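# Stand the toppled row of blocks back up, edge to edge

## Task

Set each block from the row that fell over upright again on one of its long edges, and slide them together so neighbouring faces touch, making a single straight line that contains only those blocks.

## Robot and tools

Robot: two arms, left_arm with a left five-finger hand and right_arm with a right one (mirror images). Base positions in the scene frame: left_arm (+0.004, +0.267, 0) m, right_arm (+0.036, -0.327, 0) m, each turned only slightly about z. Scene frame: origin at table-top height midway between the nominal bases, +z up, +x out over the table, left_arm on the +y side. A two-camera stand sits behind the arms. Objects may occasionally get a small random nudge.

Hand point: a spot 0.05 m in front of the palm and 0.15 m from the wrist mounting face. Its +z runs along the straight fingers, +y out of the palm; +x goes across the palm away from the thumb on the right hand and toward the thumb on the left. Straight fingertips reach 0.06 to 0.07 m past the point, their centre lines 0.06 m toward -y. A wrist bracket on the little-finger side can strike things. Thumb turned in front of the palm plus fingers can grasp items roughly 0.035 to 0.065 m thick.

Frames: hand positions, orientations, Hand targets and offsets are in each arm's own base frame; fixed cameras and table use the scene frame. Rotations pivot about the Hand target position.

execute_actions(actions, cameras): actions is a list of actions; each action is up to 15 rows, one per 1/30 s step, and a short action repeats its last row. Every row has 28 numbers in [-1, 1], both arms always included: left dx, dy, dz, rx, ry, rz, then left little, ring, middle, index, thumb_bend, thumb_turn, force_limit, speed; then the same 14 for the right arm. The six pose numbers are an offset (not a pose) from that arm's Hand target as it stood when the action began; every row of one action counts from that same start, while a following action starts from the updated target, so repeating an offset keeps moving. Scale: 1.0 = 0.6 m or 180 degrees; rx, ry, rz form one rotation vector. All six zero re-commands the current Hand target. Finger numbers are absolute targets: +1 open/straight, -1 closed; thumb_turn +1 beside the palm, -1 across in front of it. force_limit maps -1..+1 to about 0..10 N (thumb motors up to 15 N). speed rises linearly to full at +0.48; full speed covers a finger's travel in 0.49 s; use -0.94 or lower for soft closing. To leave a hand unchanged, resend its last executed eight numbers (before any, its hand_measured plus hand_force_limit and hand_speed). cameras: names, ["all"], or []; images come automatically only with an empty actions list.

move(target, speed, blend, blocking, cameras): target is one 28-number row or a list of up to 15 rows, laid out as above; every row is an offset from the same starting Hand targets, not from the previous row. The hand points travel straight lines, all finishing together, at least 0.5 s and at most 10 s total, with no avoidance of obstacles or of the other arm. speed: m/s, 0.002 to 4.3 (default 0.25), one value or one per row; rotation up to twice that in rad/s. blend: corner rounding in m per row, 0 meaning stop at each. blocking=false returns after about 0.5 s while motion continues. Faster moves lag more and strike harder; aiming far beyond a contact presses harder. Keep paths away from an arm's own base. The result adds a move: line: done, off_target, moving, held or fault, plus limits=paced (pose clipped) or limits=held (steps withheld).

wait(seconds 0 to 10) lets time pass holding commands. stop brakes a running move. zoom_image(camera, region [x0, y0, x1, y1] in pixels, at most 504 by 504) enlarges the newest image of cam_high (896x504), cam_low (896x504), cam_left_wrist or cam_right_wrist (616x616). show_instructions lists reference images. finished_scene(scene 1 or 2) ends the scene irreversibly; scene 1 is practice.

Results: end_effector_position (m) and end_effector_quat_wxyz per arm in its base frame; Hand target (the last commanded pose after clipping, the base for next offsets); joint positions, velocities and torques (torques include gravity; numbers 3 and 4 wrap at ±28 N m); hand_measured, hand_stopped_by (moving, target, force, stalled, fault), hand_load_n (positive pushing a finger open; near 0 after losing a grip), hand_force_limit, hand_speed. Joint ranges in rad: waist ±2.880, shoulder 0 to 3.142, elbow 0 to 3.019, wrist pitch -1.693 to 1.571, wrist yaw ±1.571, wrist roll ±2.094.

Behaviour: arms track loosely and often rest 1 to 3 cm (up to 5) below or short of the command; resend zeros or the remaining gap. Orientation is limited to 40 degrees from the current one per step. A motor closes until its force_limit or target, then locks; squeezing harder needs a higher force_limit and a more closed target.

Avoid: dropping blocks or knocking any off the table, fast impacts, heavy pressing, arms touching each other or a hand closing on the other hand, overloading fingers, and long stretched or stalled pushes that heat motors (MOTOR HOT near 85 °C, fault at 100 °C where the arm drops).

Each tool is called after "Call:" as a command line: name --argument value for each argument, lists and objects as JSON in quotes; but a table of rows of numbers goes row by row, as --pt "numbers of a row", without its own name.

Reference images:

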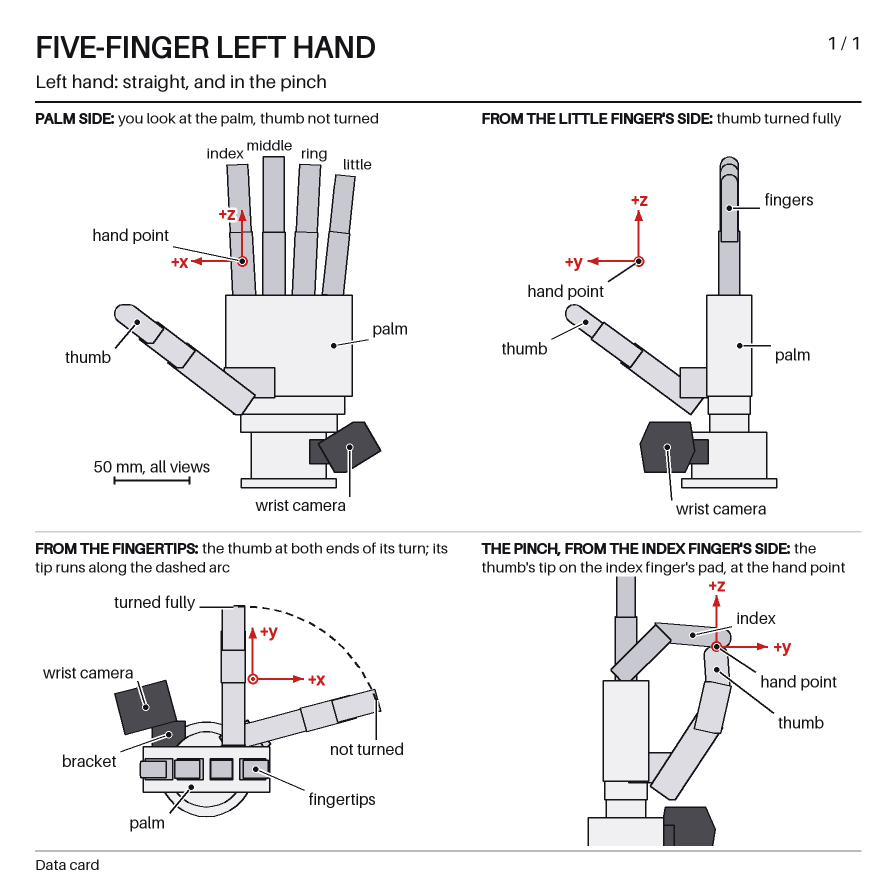

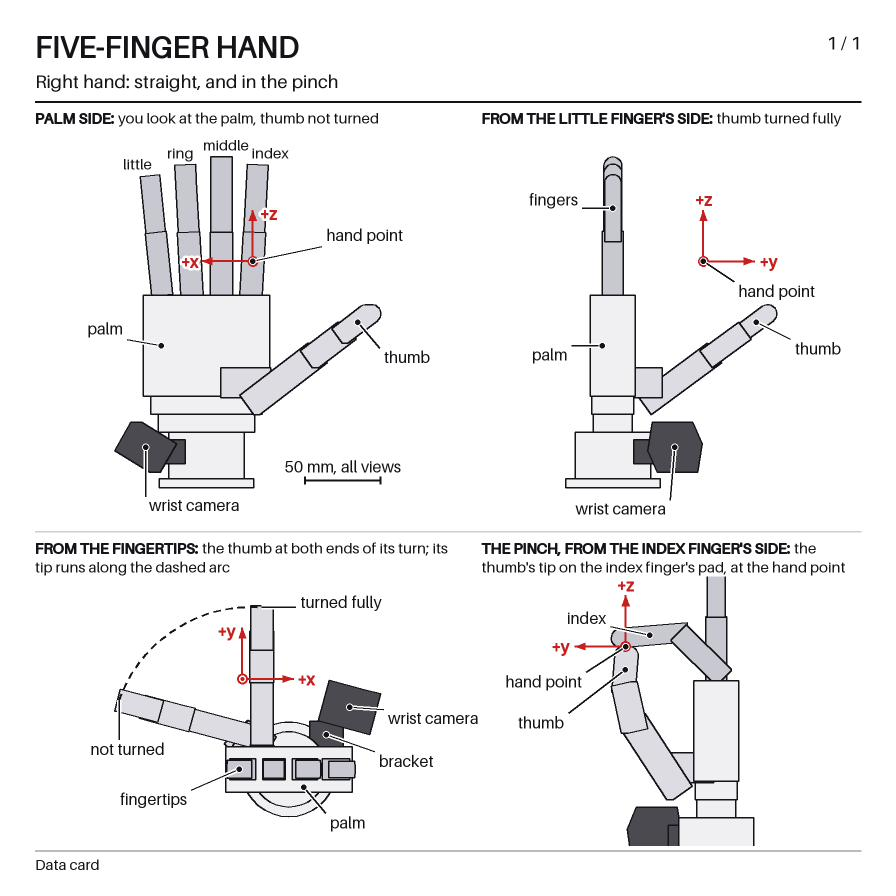

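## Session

Call:
execute_actions --actions '[]'

Call:
zoom_image --camera "cam_high" --region '[560, 190, 680, 310]'

Scene clock: 0.00 s.
left_arm: end_effector_position=(+0.2186, +0.0760, +0.3591) hand_measured=(+1.000, +1.000, +1.000, +1.000, +1.000, +1.000) hand_load_n=(+0.0, +0.0, +0.0, +0.0, +0.0, +0.0) hand_stopped_by=(target, target, target, target, target, target) hand_force_limit=0.00 hand_speed=-0.80 end_effector_quat_wxyz=(-0.239, +0.594, -0.611, +0.466) | right_arm: end_effector_position=(+0.5996, +0.4281, +0.1179) hand_measured=(+1.000, +1.000, +1.000, +1.000, +1.000, +1.000) hand_load_n=(+0.0, +0.0, +0.0, +0.0, +0.0, +0.0) hand_stopped_by=(target, target, target, target, target, target) hand_force_limit=0.00 hand_speed=-0.80 end_effector_quat_wxyz=(+0.282, -0.525, +0.793, -0.123)
Joint positions: left_arm=[1.082 0.792 1.092 -1.561 1.076 0.925] | right_arm=[0.596 1.948 1.682 -0.721 0.243 0.924]
Joint velocities: within noise
Joint torques (N m): no reading
Heat: left arm: hottest elbow 29 °C; right arm: hottest elbow 35 °C.
Hand target: left_arm +0.2195, +0.0779, +0.3663; -0.248, +0.589, -0.614, +0.463 | right_arm +0.6075, +0.4334, +0.1312; +0.296, -0.522, +0.791, -0.123

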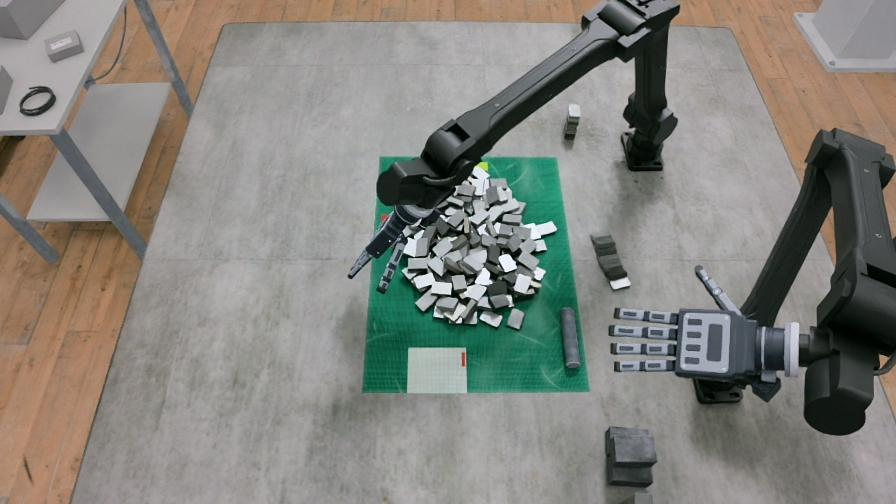

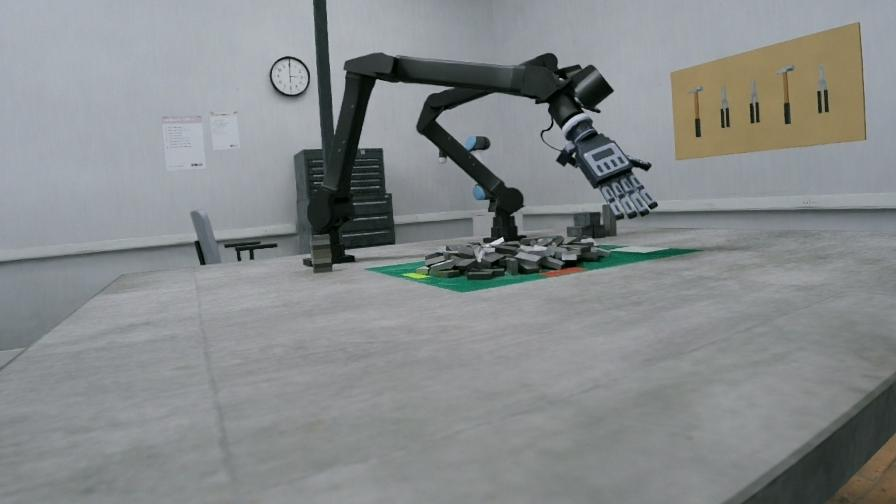

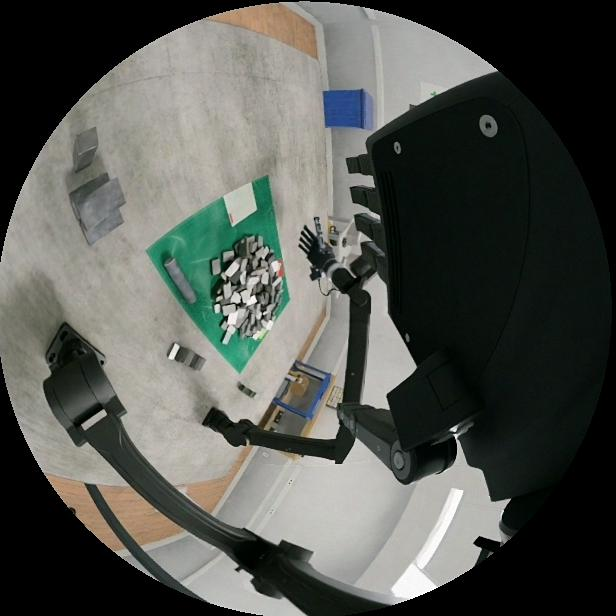

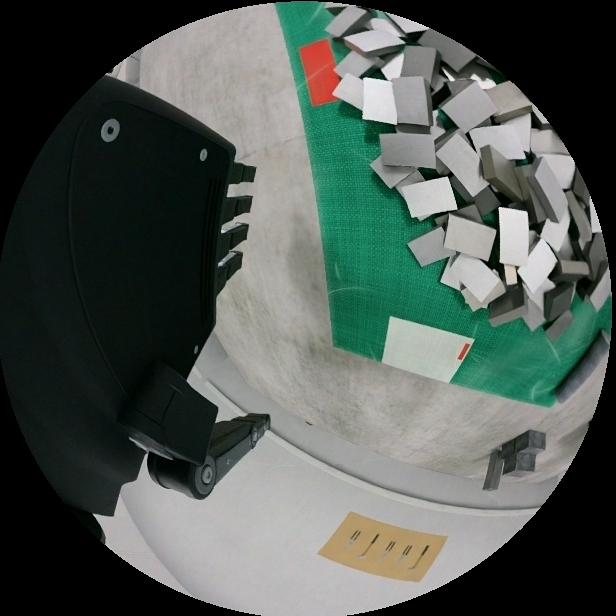

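Scaled by 4.200 from the camera's 896x504 image, which has a finer 1280x720 frame.

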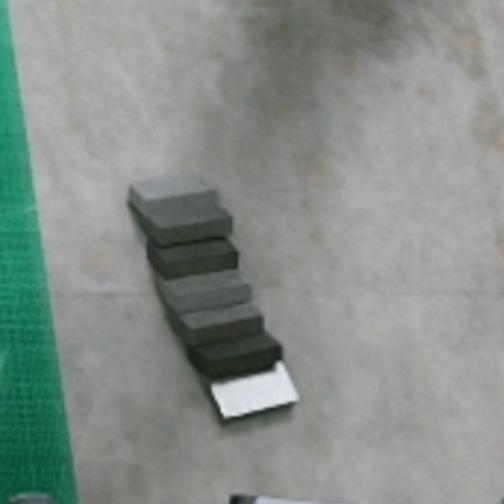

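Call:
zoom_image --camera "cam_high" --region '[580, 228, 644, 292]'

Call:
zoom_image --camera "cam_left_wrist" --region '[150, 320, 230, 400]'

Scaled by 7.875 from the camera's 896x504 image, which has a finer 1280x720 frame.

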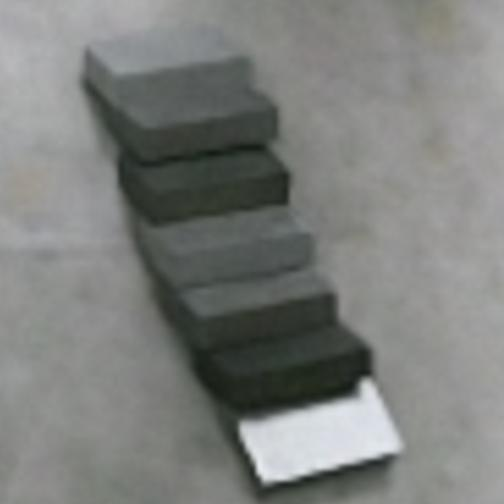

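Scaled by 6.300 from the camera's 616x616 image, which has a finer 880x880 frame.

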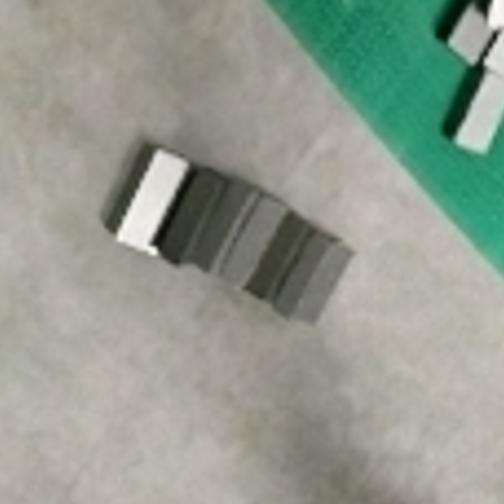

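Call:
move --pt "0 0 0 0 0 0 1 1 1 1 1 1 0 -0.8 -0.179 -0.022 0.281 0 0 0 1 1 1 1 1 -1 -0.1 -0.5" --pt "0 0 0 0 0 0 1 1 1 1 1 1 0 -0.8 -0.5125 -0.2223 0.281 -0.137 -0.096 0.309 1 1 1 1 1 -1 -0.1 -0.5" --pt "0 0 0 0 0 0 1 1 1 1 1 1 0 -0.8 -0.801 -0.289 0.115 -0.2734 -0.1913 0.6173 1 1 1 1 1 -1 -0.1 -0.5" --speed '[0.3,0.4,0.4]' --blend '[0.05,0.05,0]' --cameras '["cam_high","cam_right_wrist"]'

Call:
zoom_image --camera "cam_high" --region '[580, 228, 644, 292]'

Scene clock: 63.73 s.
left_arm: end_effector_position=(+0.2186, +0.0760, +0.3591) hand_measured=(+1.000, +1.000, +1.000, +1.000, +1.000, +1.000) hand_load_n=(+0.0, +0.0, +0.0, +0.0, +0.0, +0.0) hand_stopped_by=(target, target, target, target, target, target) hand_force_limit=0.00 hand_speed=-0.80 end_effector_quat_wxyz=(-0.239, +0.594, -0.611, +0.466) | right_arm: end_effector_position=(+0.1287, +0.2626, +0.1970) hand_measured=(+1.000, +1.000, +1.000, +1.000, +1.000, -1.000) hand_load_n=(+0.0, +0.0, +0.0, +0.0, +0.0, +0.0) hand_stopped_by=(target, target, target, target, target, target) hand_force_limit=-0.10 hand_speed=-0.50 end_effector_quat_wxyz=(-0.240, +0.932, +0.159, +0.222)
Joint positions: left_arm=[1.082 0.792 1.092 -1.561 1.076 0.925] | right_arm=[1.283 0.782 0.785 -0.927 0.178 -0.685]
Joint torques (N m): left_arm=[-0.32 -0.85 9.89 0.21 0.7 0.05] | right_arm=[-0.85 -5.01 10.15 1.26 0.28 -0.11]
Heat: left arm: hottest elbow 38 °C; right arm: hottest elbow 43 °C.
Hand target: left_arm +0.2195, +0.0779, +0.3663; -0.248, +0.589, -0.614, +0.463 | right_arm +0.1268, +0.2600, +0.2002; -0.241, +0.929, +0.167, +0.225
Off the commanded pose: left_arm 0.008 m, 1 deg | right_arm 0.005 m, 1 deg.
move: done
Images, in order (width x height): cam_high 896x504, cam_right_wrist 616x616.

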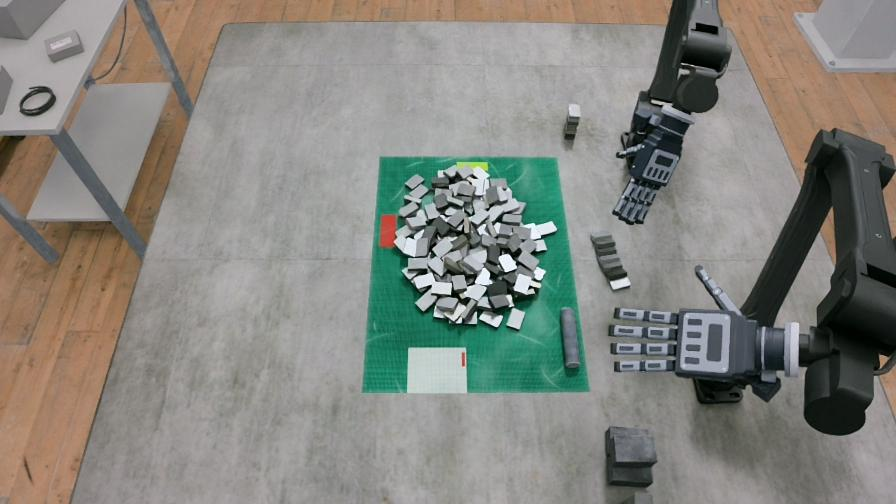

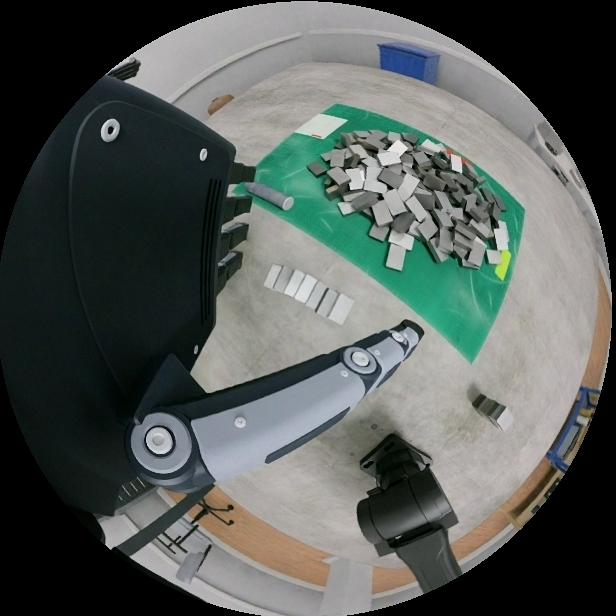

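Scaled by 7.875 from the camera's 896x504 image, which has a finer 1280x720 frame.

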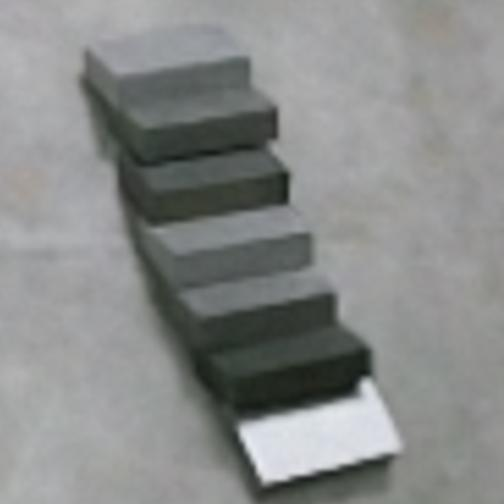

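Call:
zoom_image --camera "cam_right_wrist" --region '[255, 250, 365, 335]'

Scaled by 4.582 from the camera's 616x616 image, which has a finer 880x880 frame.

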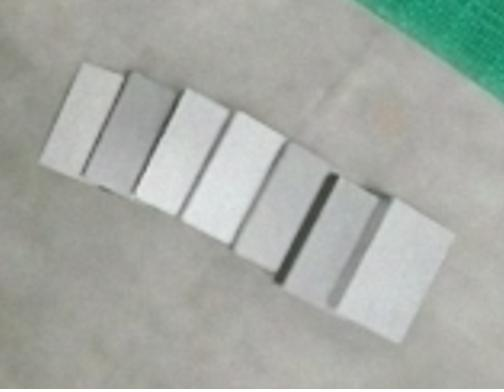

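Call:
move --target '[0,0,0,0,0,0,1,1,1,1,1,1,0,-0.8,0.009,0.183,-0.05,-0.1736,0.125,-0.0308,1,1,1,1,1,-1,-0.1,-0.5]' --speed 0.3 --cameras '["cam_high","cam_right_wrist"]'

Call:
zoom_image --camera "cam_high" --region '[580, 220, 660, 300]'

Call:
zoom_image --camera "cam_right_wrist" --region '[220, 160, 400, 340]'

Scene clock: 116.70 s.
left_arm: end_effector_position=(+0.2186, +0.0760, +0.3591) hand_measured=(+1.000, +1.000, +1.000, +1.000, +1.000, +1.000) hand_load_n=(+0.0, +0.0, +0.0, +0.0, +0.0, -0.5) hand_stopped_by=(target, target, target, target, target, target) hand_force_limit=0.00 hand_speed=-0.80 end_effector_quat_wxyz=(-0.239, +0.594, -0.611, +0.466) | right_arm: end_effector_position=(+0.1260, +0.3561, +0.1611) hand_measured=(+1.000, +1.000, +1.000, +1.000, +1.000, -1.000) hand_load_n=(+0.0, +0.0, +0.0, +0.0, +0.0, +0.0) hand_stopped_by=(target, target, target, target, target, target) hand_force_limit=-0.10 hand_speed=-0.50 end_effector_quat_wxyz=(+0.010, +0.990, +0.137, -0.003)
Joint positions: left_arm=[1.082 0.792 1.092 -1.561 1.076 0.925] | right_arm=[1.255 1.538 1.318 -1.371 0.003 -0.592]
Joint torques (N m): left_arm=[-0.38 -0.91 9.88 0.21 0.69 0.05] | right_arm=[-2.67 -12.16 13.07 -0.1 -0.08 0.04]
Heat: left arm: hottest elbow 40 °C; right arm: hottest elbow 44 °C.
Hand target: left_arm +0.2195, +0.0779, +0.3663; -0.248, +0.589, -0.614, +0.463 | right_arm +0.1323, +0.3697, +0.1702; +0.000, +0.992, +0.127, +0.000
Off the commanded pose: left_arm 0.008 m, 1 deg | right_arm 0.018 m, 2 deg.
move: off_target (right_arm)
Images, in order (width x height): cam_high 896x504, cam_right_wrist 616x616.

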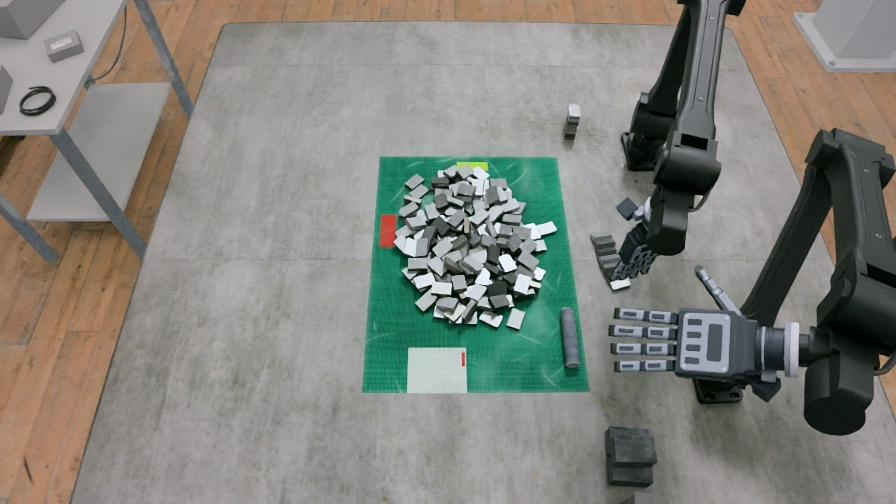

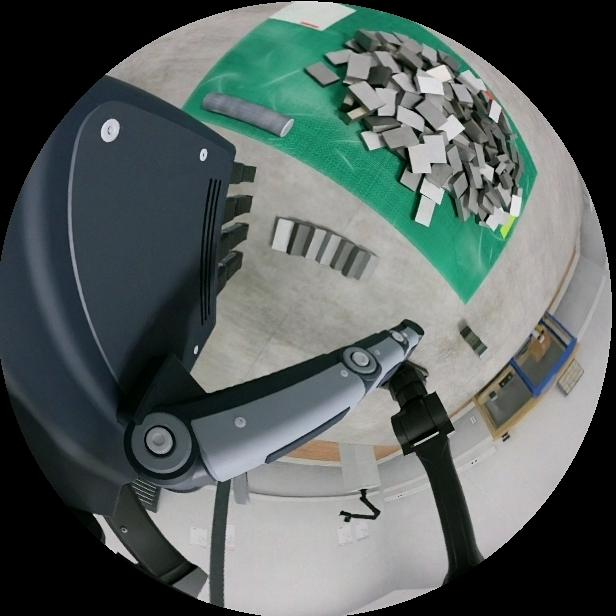

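Scaled by 6.300 from the camera's 896x504 image, which has a finer 1280x720 frame.

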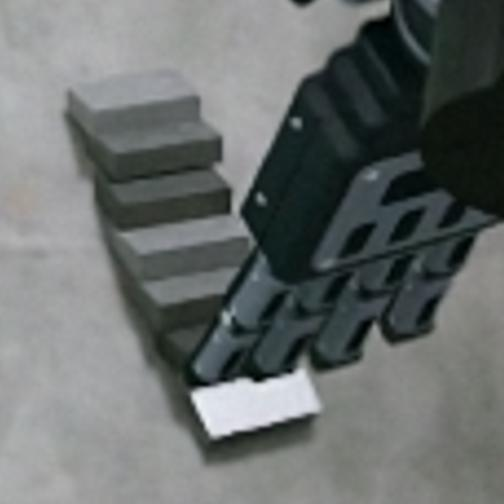

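Scaled by 2.800 from the camera's 616x616 image, which has a finer 880x880 frame.

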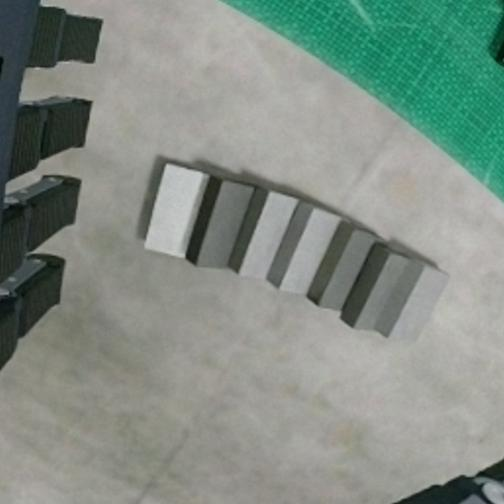

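Call:
move --target '[0,0,0,0,0,0,1,1,1,1,1,1,0,-0.8,0.017,0.0,-0.10,0,0,0,1,1,1,1,1,-1,-0.1,-0.5]' --speed 0.15 --cameras '["cam_high"]'

Call:
zoom_image --camera "cam_high" --region '[580, 220, 660, 300]'

Scene clock: 123.63 s.
left_arm: end_effector_position=(+0.2186, +0.0760, +0.3591) hand_measured=(+1.000, +1.000, +1.000, +1.000, +1.000, +1.000) hand_load_n=(+0.0, +0.0, +0.0, -0.5, +0.0, -0.5) hand_stopped_by=(target, target, target, target, target, target) hand_force_limit=0.00 hand_speed=-0.80 end_effector_quat_wxyz=(-0.239, +0.594, -0.611, +0.466) | right_arm: end_effector_position=(+0.1382, +0.3667, +0.1157) hand_measured=(+1.000, +1.000, +1.000, +1.000, +1.000, -1.000) hand_load_n=(+0.0, +0.0, +0.0, +0.0, +0.0, +0.0) hand_stopped_by=(target, target, target, target, target, target) hand_force_limit=-0.10 hand_speed=-0.50 end_effector_quat_wxyz=(+0.000, +0.992, +0.127, +0.002)
Joint positions: left_arm=[1.082 0.792 1.092 -1.561 1.076 0.925] | right_arm=[1.233 1.59 1.26 -1.239 0.003 -0.591]
Joint torques (N m): left_arm=[-0.32 -0.85 9.89 0.2 0.69 0.05] | right_arm=[-1.9 -14.21 9.21 0.84 -0.05 -0.15]
Heat: left arm: hottest elbow 40 °C; right arm: hottest elbow 45 °C.
Hand target: left_arm +0.2195, +0.0779, +0.3663; -0.248, +0.589, -0.614, +0.463 | right_arm +0.1424, +0.3698, +0.1102; +0.000, +0.992, +0.127, +0.000
Off the commanded pose: left_arm 0.008 m, 1 deg | right_arm 0.008 m, 0 deg.
move: done
Images, in order (width x height): cam_high 896x504.

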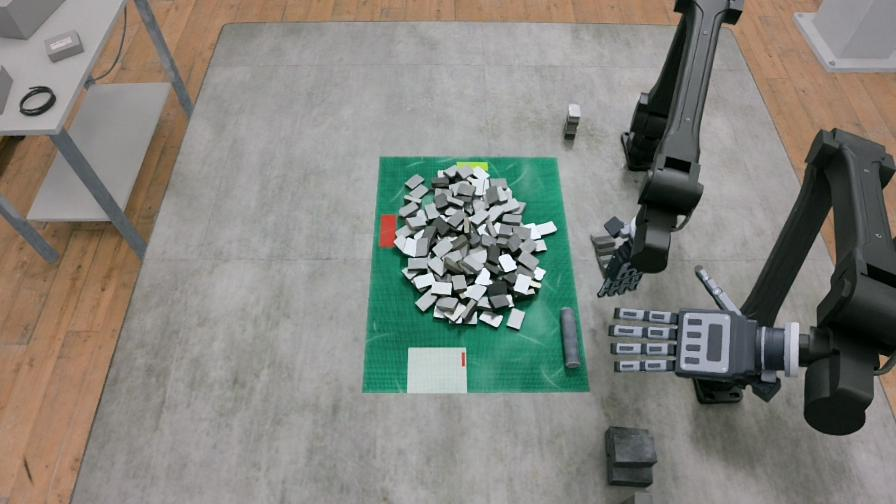

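Scaled by 6.300 from the camera's 896x504 image, which has a finer 1280x720 frame.

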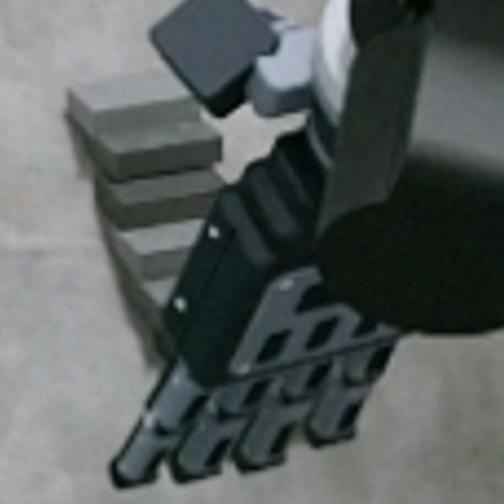

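Call:
move --target '[0,0,0,0,0,0,1,1,1,1,1,1,0,-0.8,-0.009,0.0,-0.065,0,0,0,1,1,1,1,1,-1,-0.1,-0.5]' --speed 0.1 --cameras '["cam_right_wrist"]'

Call:
zoom_image --camera "cam_right_wrist" --region '[220, 160, 380, 320]'

Scene clock: 130.23 s.
left_arm: end_effector_position=(+0.2186, +0.0760, +0.3591) hand_measured=(+1.000, +1.000, +1.000, +1.000, +1.000, +1.000) hand_load_n=(+0.0, +0.0, +0.0, +0.0, +0.0, +0.0) hand_stopped_by=(target, target, target, target, target, target) hand_force_limit=0.00 hand_speed=-0.80 end_effector_quat_wxyz=(-0.239, +0.594, -0.611, +0.466) | right_arm: end_effector_position=(+0.1381, +0.3666, +0.0789) hand_measured=(+1.000, +1.000, +1.000, +1.000, +1.000, -1.000) hand_load_n=(+0.0, +0.0, +0.0, +0.0, -0.5, +0.0) hand_stopped_by=(target, target, target, target, target, target) hand_force_limit=-0.10 hand_speed=-0.50 end_effector_quat_wxyz=(-0.003, +0.992, +0.127, +0.003)
Joint positions: left_arm=[1.082 0.792 1.092 -1.561 1.076 0.925] | right_arm=[1.233 1.621 1.196 -1.137 0.003 -0.591]
Joint torques (N m): left_arm=[-0.32 -0.91 9.89 0.2 0.69 0.05] | right_arm=[-0.26 -12.98 8.58 0.94 -0.04 -0.01]
Heat: left arm: hottest elbow 40 °C; right arm: hottest elbow 45 °C.
Hand target: left_arm +0.2195, +0.0779, +0.3663; -0.248, +0.589, -0.614, +0.463 | right_arm +0.1370, +0.3697, +0.0711; +0.000, +0.992, +0.127, +0.000
Off the commanded pose: left_arm 0.008 m, 1 deg | right_arm 0.008 m, 0 deg.
move: done
Images, in order (width x height): cam_right_wrist 616x616.

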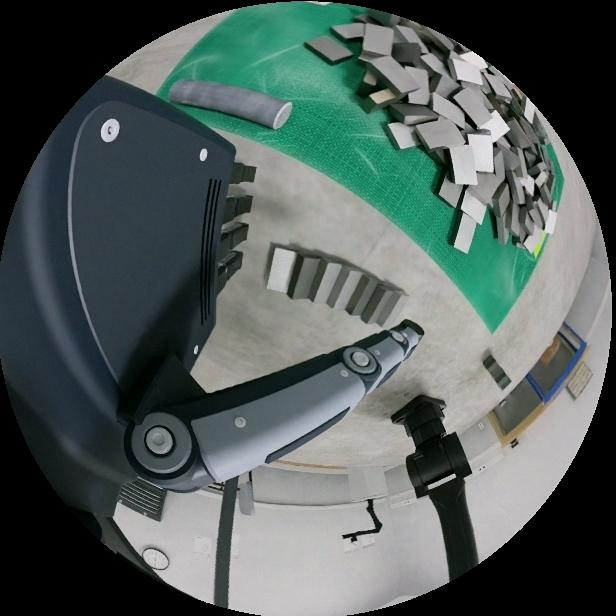

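Scaled by 3.150 from the camera's 616x616 image, which has a finer 880x880 frame.

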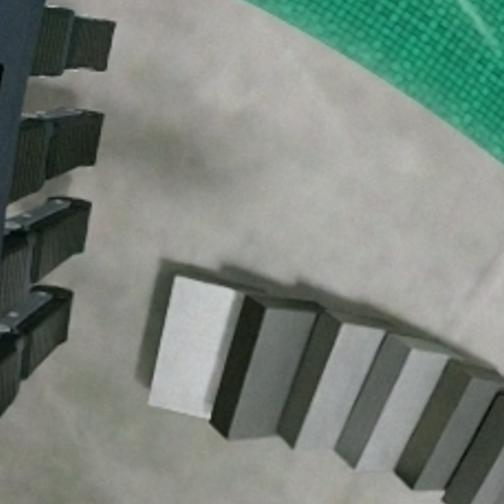

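Call:
move --pt "0 0 0 0 0 0 1 1 1 1 1 1 0 -0.8 -0.0043 -0.0272 0.002 0 0 0 1 1 1 1 1 -1 -0.1 -0.5" --pt "0 0 0 0 0 0 1 1 1 1 1 1 0 -0.8 0.0025 -0.0512 0.005 0 0 0 1 1 1 1 1 -1 -0.1 -0.5" --speed '[0.05,0.03]' --blend '[0.005,0]' --cameras '["cam_right_wrist"]'

Call:
zoom_image --camera "cam_right_wrist" --region '[220, 160, 380, 320]'

Scene clock: 151.53 s.
left_arm: end_effector_position=(+0.2186, +0.0760, +0.3591) hand_measured=(+1.000, +1.000, +1.000, +1.000, +1.000, +1.000) hand_load_n=(+0.0, +0.0, +0.0, +0.0, +0.0, +0.0) hand_stopped_by=(target, target, target, target, target, target) hand_force_limit=0.00 hand_speed=-0.80 end_effector_quat_wxyz=(-0.239, +0.594, -0.611, +0.466) | right_arm: end_effector_position=(+0.1341, +0.3395, +0.0684) hand_measured=(+1.000, +1.000, +1.000, +1.000, +1.000, -1.000) hand_load_n=(+0.0, +0.0, +0.0, +0.0, +0.0, +0.0) hand_stopped_by=(target, target, target, target, target, target) hand_force_limit=-0.10 hand_speed=-0.50 end_effector_quat_wxyz=(+0.010, +0.992, +0.125, -0.005)
Joint positions: left_arm=[1.082 0.792 1.092 -1.561 1.076 0.925] | right_arm=[1.22 1.591 1.122 -1.125 0 -0.601]
Joint torques (N m): left_arm=[-0.32 -0.91 9.89 0.21 0.69 0.05] | right_arm=[-1.44 -15.79 7.65 0.72 0.06 -0.16]
Heat: left arm: hottest elbow 40 °C; right arm: hottest elbow 45 °C.
Hand target: left_arm +0.2195, +0.0779, +0.3663; -0.248, +0.589, -0.614, +0.463 | right_arm +0.1386, +0.3390, +0.0743; +0.000, +0.992, +0.127, +0.000
Off the commanded pose: left_arm 0.008 m, 1 deg | right_arm 0.007 m, 1 deg.
move: done
Images, in order (width x height): cam_right_wrist 616x616.

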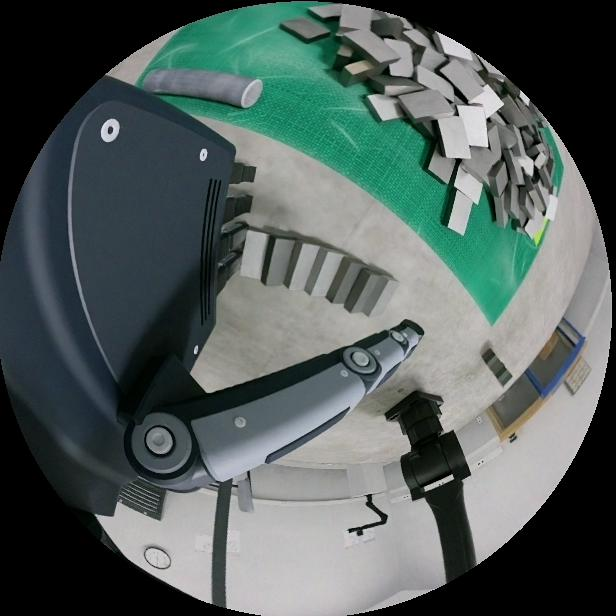

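Scaled by 3.150 from the camera's 616x616 image, which has a finer 880x880 frame.

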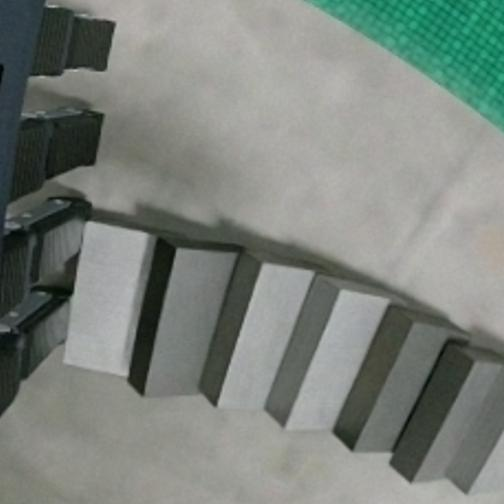

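Call:
move --target '[0,0,0,0,0,0,1,1,1,1,1,1,0,-0.8,0.0092,-0.032,0.007,0,0,0,1,1,1,1,1,-1,-0.1,-0.5]' --speed 0.03 --cameras '["cam_right_wrist"]'

Call:
zoom_image --camera "cam_right_wrist" --region '[220, 160, 380, 320]'

Scene clock: 157.67 s.
left_arm: end_effector_position=(+0.2186, +0.0760, +0.3591) hand_measured=(+1.000, +1.000, +1.000, +1.000, +1.000, +1.000) hand_load_n=(+0.0, +0.0, +0.5, +0.0, +0.0, -0.5) hand_stopped_by=(target, target, target, target, target, target) hand_force_limit=0.00 hand_speed=-0.80 end_effector_quat_wxyz=(-0.239, +0.594, -0.611, +0.466) | right_arm: end_effector_position=(+0.1403, +0.3230, +0.0733) hand_measured=(+1.000, +1.000, +1.000, +1.000, +1.000, -1.000) hand_load_n=(+0.0, +0.0, +0.0, +0.0, +0.0, +0.0) hand_stopped_by=(target, target, target, target, target, target) hand_force_limit=-0.10 hand_speed=-0.50 end_effector_quat_wxyz=(+0.006, +0.992, +0.126, -0.003)
Joint positions: left_arm=[1.082 0.792 1.092 -1.561 1.076 0.925] | right_arm=[1.193 1.546 1.085 -1.123 0 -0.631]
Joint torques (N m): left_arm=[-0.32 -0.85 9.89 0.21 0.69 0.05] | right_arm=[-2.32 -14.56 7.9 0.54 0.06 -0.24]
Heat: left arm: hottest elbow 40 °C; right arm: hottest elbow 44 °C.
Hand target: left_arm +0.2195, +0.0779, +0.3663; -0.248, +0.589, -0.614, +0.463 | right_arm +0.1442, +0.3199, +0.0784; +0.000, +0.992, +0.127, +0.000
Off the commanded pose: left_arm 0.008 m, 1 deg | right_arm 0.007 m, 1 deg.
move: done
Images, in order (width x height): cam_right_wrist 616x616.

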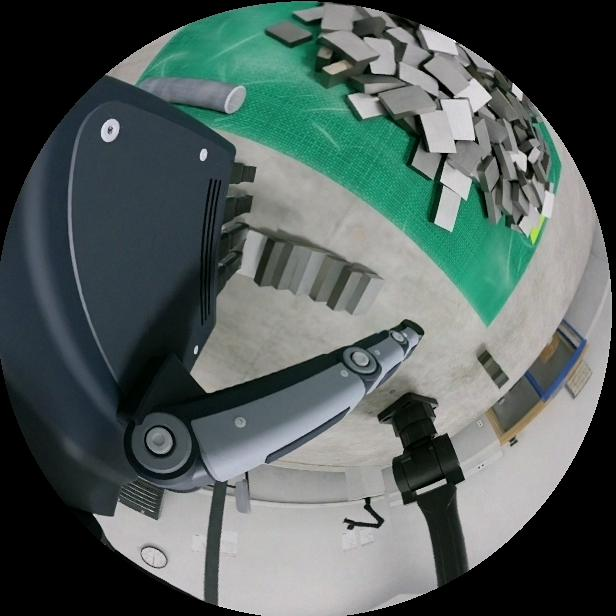

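Scaled by 3.150 from the camera's 616x616 image, which has a finer 880x880 frame.

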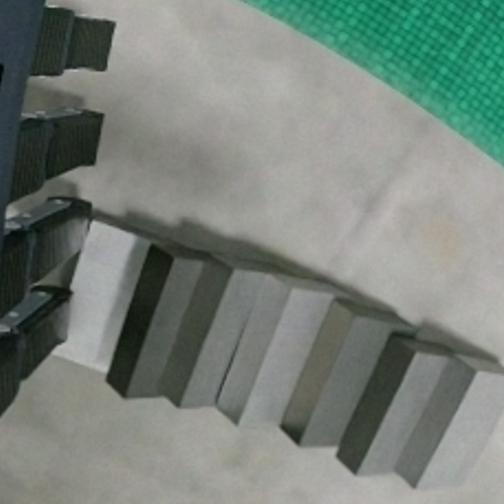

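Call:
move --target '[0,0,0,0,0,0,1,1,1,1,1,1,0,-0.8,0.0092,-0.032,-0.001,0,0,0,1,1,1,1,1,-1,-0.1,-0.5]' --speed 0.03 --cameras '["cam_right_wrist"]'

Call:
zoom_image --camera "cam_right_wrist" --region '[220, 160, 380, 320]'

Scene clock: 161.70 s.
left_arm: end_effector_position=(+0.2186, +0.0760, +0.3591) hand_measured=(+1.000, +1.000, +1.000, +1.000, +1.000, +1.000) hand_load_n=(+0.0, +0.0, +0.0, +0.0, +0.0, -0.5) hand_stopped_by=(target, target, target, target, target, target) hand_force_limit=0.00 hand_speed=-0.80 end_effector_quat_wxyz=(-0.239, +0.594, -0.611, +0.466) | right_arm: end_effector_position=(+0.1468, +0.3053, +0.0768) hand_measured=(+1.000, +1.000, +1.000, +1.000, +1.000, -1.000) hand_load_n=(+0.0, +0.0, +0.0, +0.0, +0.0, +0.0) hand_stopped_by=(target, target, target, target, target, target) hand_force_limit=-0.10 hand_speed=-0.50 end_effector_quat_wxyz=(+0.000, +0.992, +0.126, -0.002)
Joint positions: left_arm=[1.082 0.792 1.092 -1.561 1.076 0.925] | right_arm=[1.16 1.5 1.044 -1.117 -0.002 -0.663]
Joint torques (N m): left_arm=[-0.32 -0.91 9.89 0.21 0.69 0.06] | right_arm=[-1.79 -14.15 7.57 0.53 0.13 -0.15]
Heat: left arm: hottest elbow 40 °C; right arm: hottest elbow 44 °C.
Hand target: left_arm +0.2195, +0.0779, +0.3663; -0.248, +0.589, -0.614, +0.463 | right_arm +0.1497, +0.3006, +0.0778; +0.000, +0.992, +0.127, +0.000
Off the commanded pose: left_arm 0.008 m, 1 deg | right_arm 0.006 m, 0 deg.
move: done
Images, in order (width x height): cam_right_wrist 616x616.

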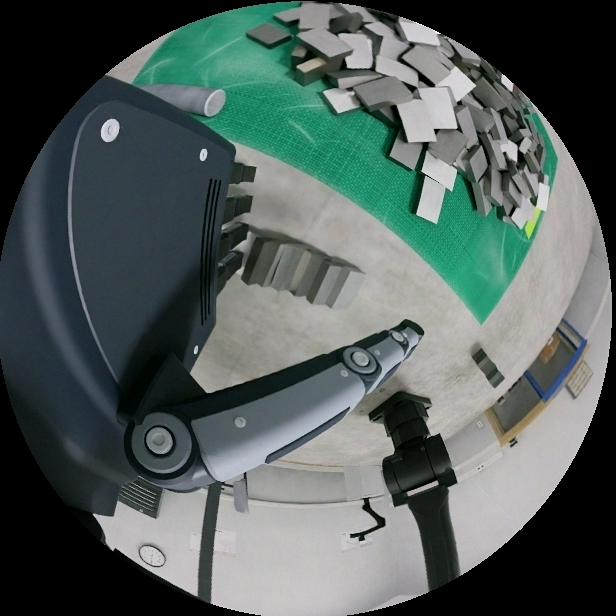

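Scaled by 3.150 from the camera's 616x616 image, which has a finer 880x880 frame.

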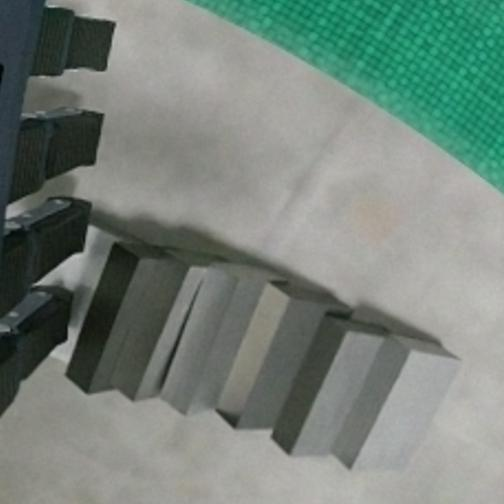

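Call:
move --target '[0,0,0,0,0,0,1,1,1,1,1,1,0,-0.8,0.003,-0.034,0.0,0,0,0,1,1,1,1,1,-1,-0.1,-0.5]' --speed 0.03 --cameras '["cam_right_wrist"]'

Call:
zoom_image --camera "cam_right_wrist" --region '[220, 160, 380, 320]'

Scene clock: 170.17 s.
left_arm: end_effector_position=(+0.2186, +0.0760, +0.3591) hand_measured=(+1.000, +1.000, +1.000, +1.000, +1.000, +1.000) hand_load_n=(+0.0, +0.0, +0.0, +0.0, +0.0, +0.0) hand_stopped_by=(target, target, target, target, target, target) hand_force_limit=0.00 hand_speed=-0.80 end_effector_quat_wxyz=(-0.239, +0.594, -0.611, +0.466) | right_arm: end_effector_position=(+0.1485, +0.2848, +0.0769) hand_measured=(+1.000, +1.000, +1.000, +1.000, +1.000, -1.000) hand_load_n=(+0.0, +0.0, +0.0, +0.0, +0.0, +0.0) hand_stopped_by=(target, target, target, target, target, target) hand_force_limit=-0.10 hand_speed=-0.50 end_effector_quat_wxyz=(+0.001, +0.992, +0.125, -0.002)
Joint positions: left_arm=[1.082 0.792 1.092 -1.561 1.076 0.925] | right_arm=[1.135 1.456 0.996 -1.115 -0.003 -0.687]
Joint torques (N m): left_arm=[-0.32 -0.85 9.89 0.2 0.7 0.06] | right_arm=[-2.02 -13.8 7.28 0.59 0.1 -0.21]
Heat: left arm: hottest elbow 41 °C; right arm: hottest elbow 43 °C.
Hand target: left_arm +0.2195, +0.0779, +0.3663; -0.248, +0.589, -0.614, +0.463 | right_arm +0.1514, +0.2802, +0.0777; +0.000, +0.992, +0.127, +0.000
Off the commanded pose: left_arm 0.008 m, 1 deg | right_arm 0.005 m, 0 deg.
move: done
Images, in order (width x height): cam_right_wrist 616x616.

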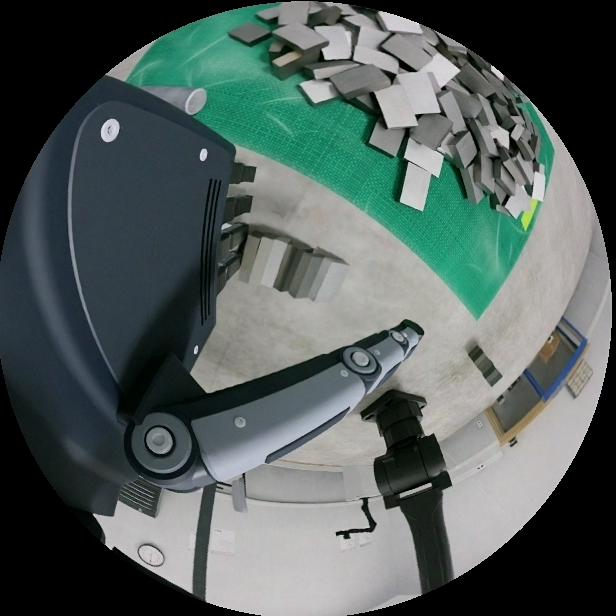

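Scaled by 3.150 from the camera's 616x616 image, which has a finer 880x880 frame.

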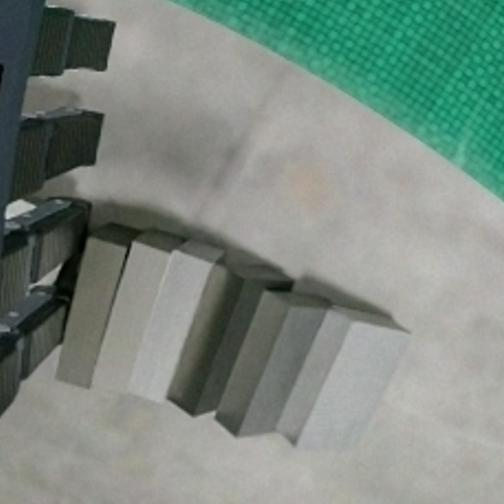

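Call:
execute_actions --actions '[]' --cameras '["cam_high","cam_left_wrist"]'

Call:
zoom_image --camera "cam_high" --region '[572, 205, 652, 285]'

Call:
zoom_image --camera "cam_left_wrist" --region '[150, 320, 250, 420]'

Scene clock: 183.63 s.
left_arm: end_effector_position=(+0.2186, +0.0760, +0.3591) hand_measured=(+1.000, +1.000, +1.000, +1.000, +1.000, +1.000) hand_load_n=(-0.5, +0.0, +0.0, +0.0, +0.0, +0.0) hand_stopped_by=(target, target, target, target, target, target) hand_force_limit=0.00 hand_speed=-0.80 end_effector_quat_wxyz=(-0.239, +0.594, -0.611, +0.466) | right_arm: end_effector_position=(+0.1485, +0.2848, +0.0769) hand_measured=(+1.000, +1.000, +1.000, +1.000, +1.000, -1.000) hand_load_n=(+0.0, +0.0, +0.0, +0.0, +0.0, +0.0) hand_stopped_by=(target, target, target, target, target, target) hand_force_limit=-0.10 hand_speed=-0.50 end_effector_quat_wxyz=(+0.001, +0.992, +0.125, -0.002)
Joint positions: left_arm=[1.082 0.792 1.092 -1.561 1.076 0.925] | right_arm=[1.135 1.456 0.996 -1.115 -0.003 -0.687]
Joint velocities: within noise
Joint torques (N m): left_arm=[-0.38 -0.85 9.89 0.21 0.69 0.05] | right_arm=[-1.55 -13.27 7.34 0.64 0.15 -0.23]
Heat: left arm: hottest elbow 41 °C; right arm: hottest elbow 42 °C.
Hand target: left_arm +0.2195, +0.0779, +0.3663; -0.248, +0.589, -0.614, +0.463 | right_arm +0.1514, +0.2802, +0.0777; +0.000, +0.992, +0.127, +0.000
Off the commanded pose: left_arm 0.008 m, 1 deg | right_arm 0.005 m, 0 deg.
Images, in order (width x height): cam_high 896x504, cam_left_wrist 616x616.

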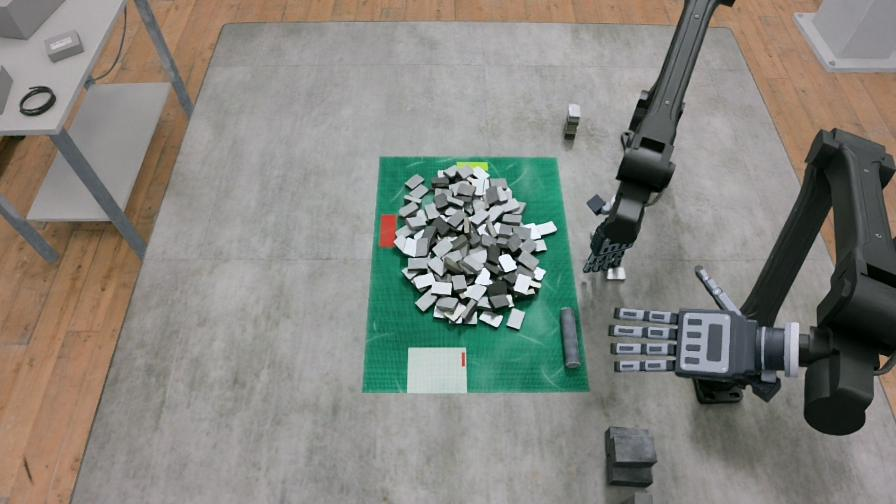

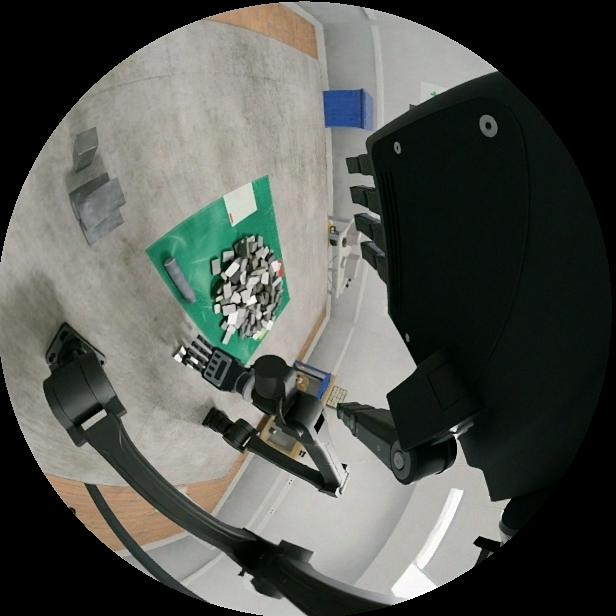

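Scaled by 6.300 from the camera's 896x504 image, which has a finer 1280x720 frame.

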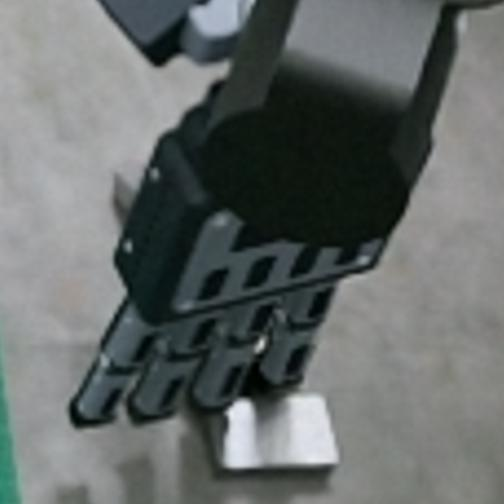

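Scaled by 5.040 from the camera's 616x616 image, which has a finer 880x880 frame.

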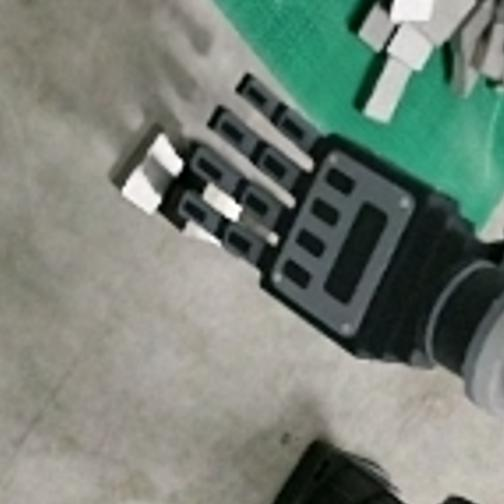

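Call:
move --target '[0,0,0,0,0,0,1,1,1,1,1,1,0,-0.8,0.006,-0.026,0.0,0,0,0,1,1,1,1,1,-1,-0.1,-0.5]' --speed 0.03 --cameras '["cam_right_wrist"]'

Call:
zoom_image --camera "cam_right_wrist" --region '[220, 160, 380, 320]'

Scene clock: 189.73 s.
left_arm: end_effector_position=(+0.2186, +0.0760, +0.3591) hand_measured=(+1.000, +1.000, +1.000, +1.000, +1.000, +1.000) hand_load_n=(+0.0, +0.0, +0.0, +0.0, +0.0, +0.0) hand_stopped_by=(target, target, target, target, target, target) hand_force_limit=0.00 hand_speed=-0.80 end_effector_quat_wxyz=(-0.239, +0.594, -0.611, +0.466) | right_arm: end_effector_position=(+0.1508, +0.2668, +0.0735) hand_measured=(+1.000, +1.000, +1.000, +1.000, +1.000, -1.000) hand_load_n=(+0.0, +0.0, +0.0, +0.0, +0.0, +0.0) hand_stopped_by=(target, target, target, target, target, target) hand_force_limit=-0.10 hand_speed=-0.50 end_effector_quat_wxyz=(+0.007, +0.992, +0.125, -0.006)
Joint positions: left_arm=[1.082 0.792 1.092 -1.561 1.076 0.925] | right_arm=[1.108 1.432 0.958 -1.115 -0.003 -0.713]
Joint torques (N m): left_arm=[-0.38 -0.85 9.89 0.2 0.7 0.05] | right_arm=[-1.44 -12.86 7.94 0.39 0.19 -0.26]
Heat: left arm: hottest elbow 41 °C; right arm: hottest elbow 42 °C.
Hand target: left_arm +0.2195, +0.0779, +0.3663; -0.248, +0.589, -0.614, +0.463 | right_arm +0.1550, +0.2647, +0.0778; +0.000, +0.992, +0.127, +0.000
Off the commanded pose: left_arm 0.008 m, 1 deg | right_arm 0.006 m, 1 deg.
move: done
Images, in order (width x height): cam_right_wrist 616x616.

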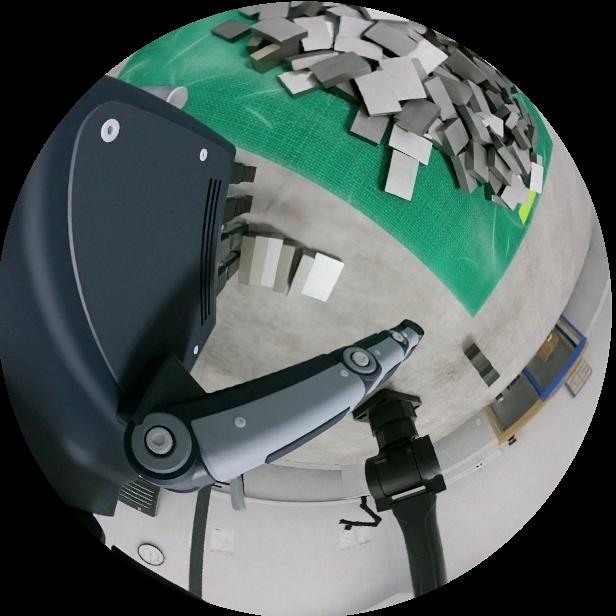

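Scaled by 3.150 from the camera's 616x616 image, which has a finer 880x880 frame.

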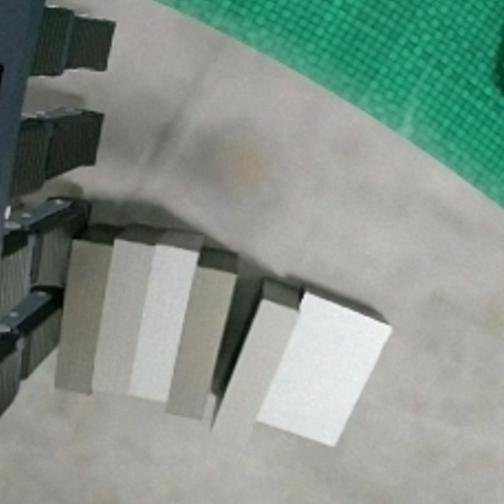

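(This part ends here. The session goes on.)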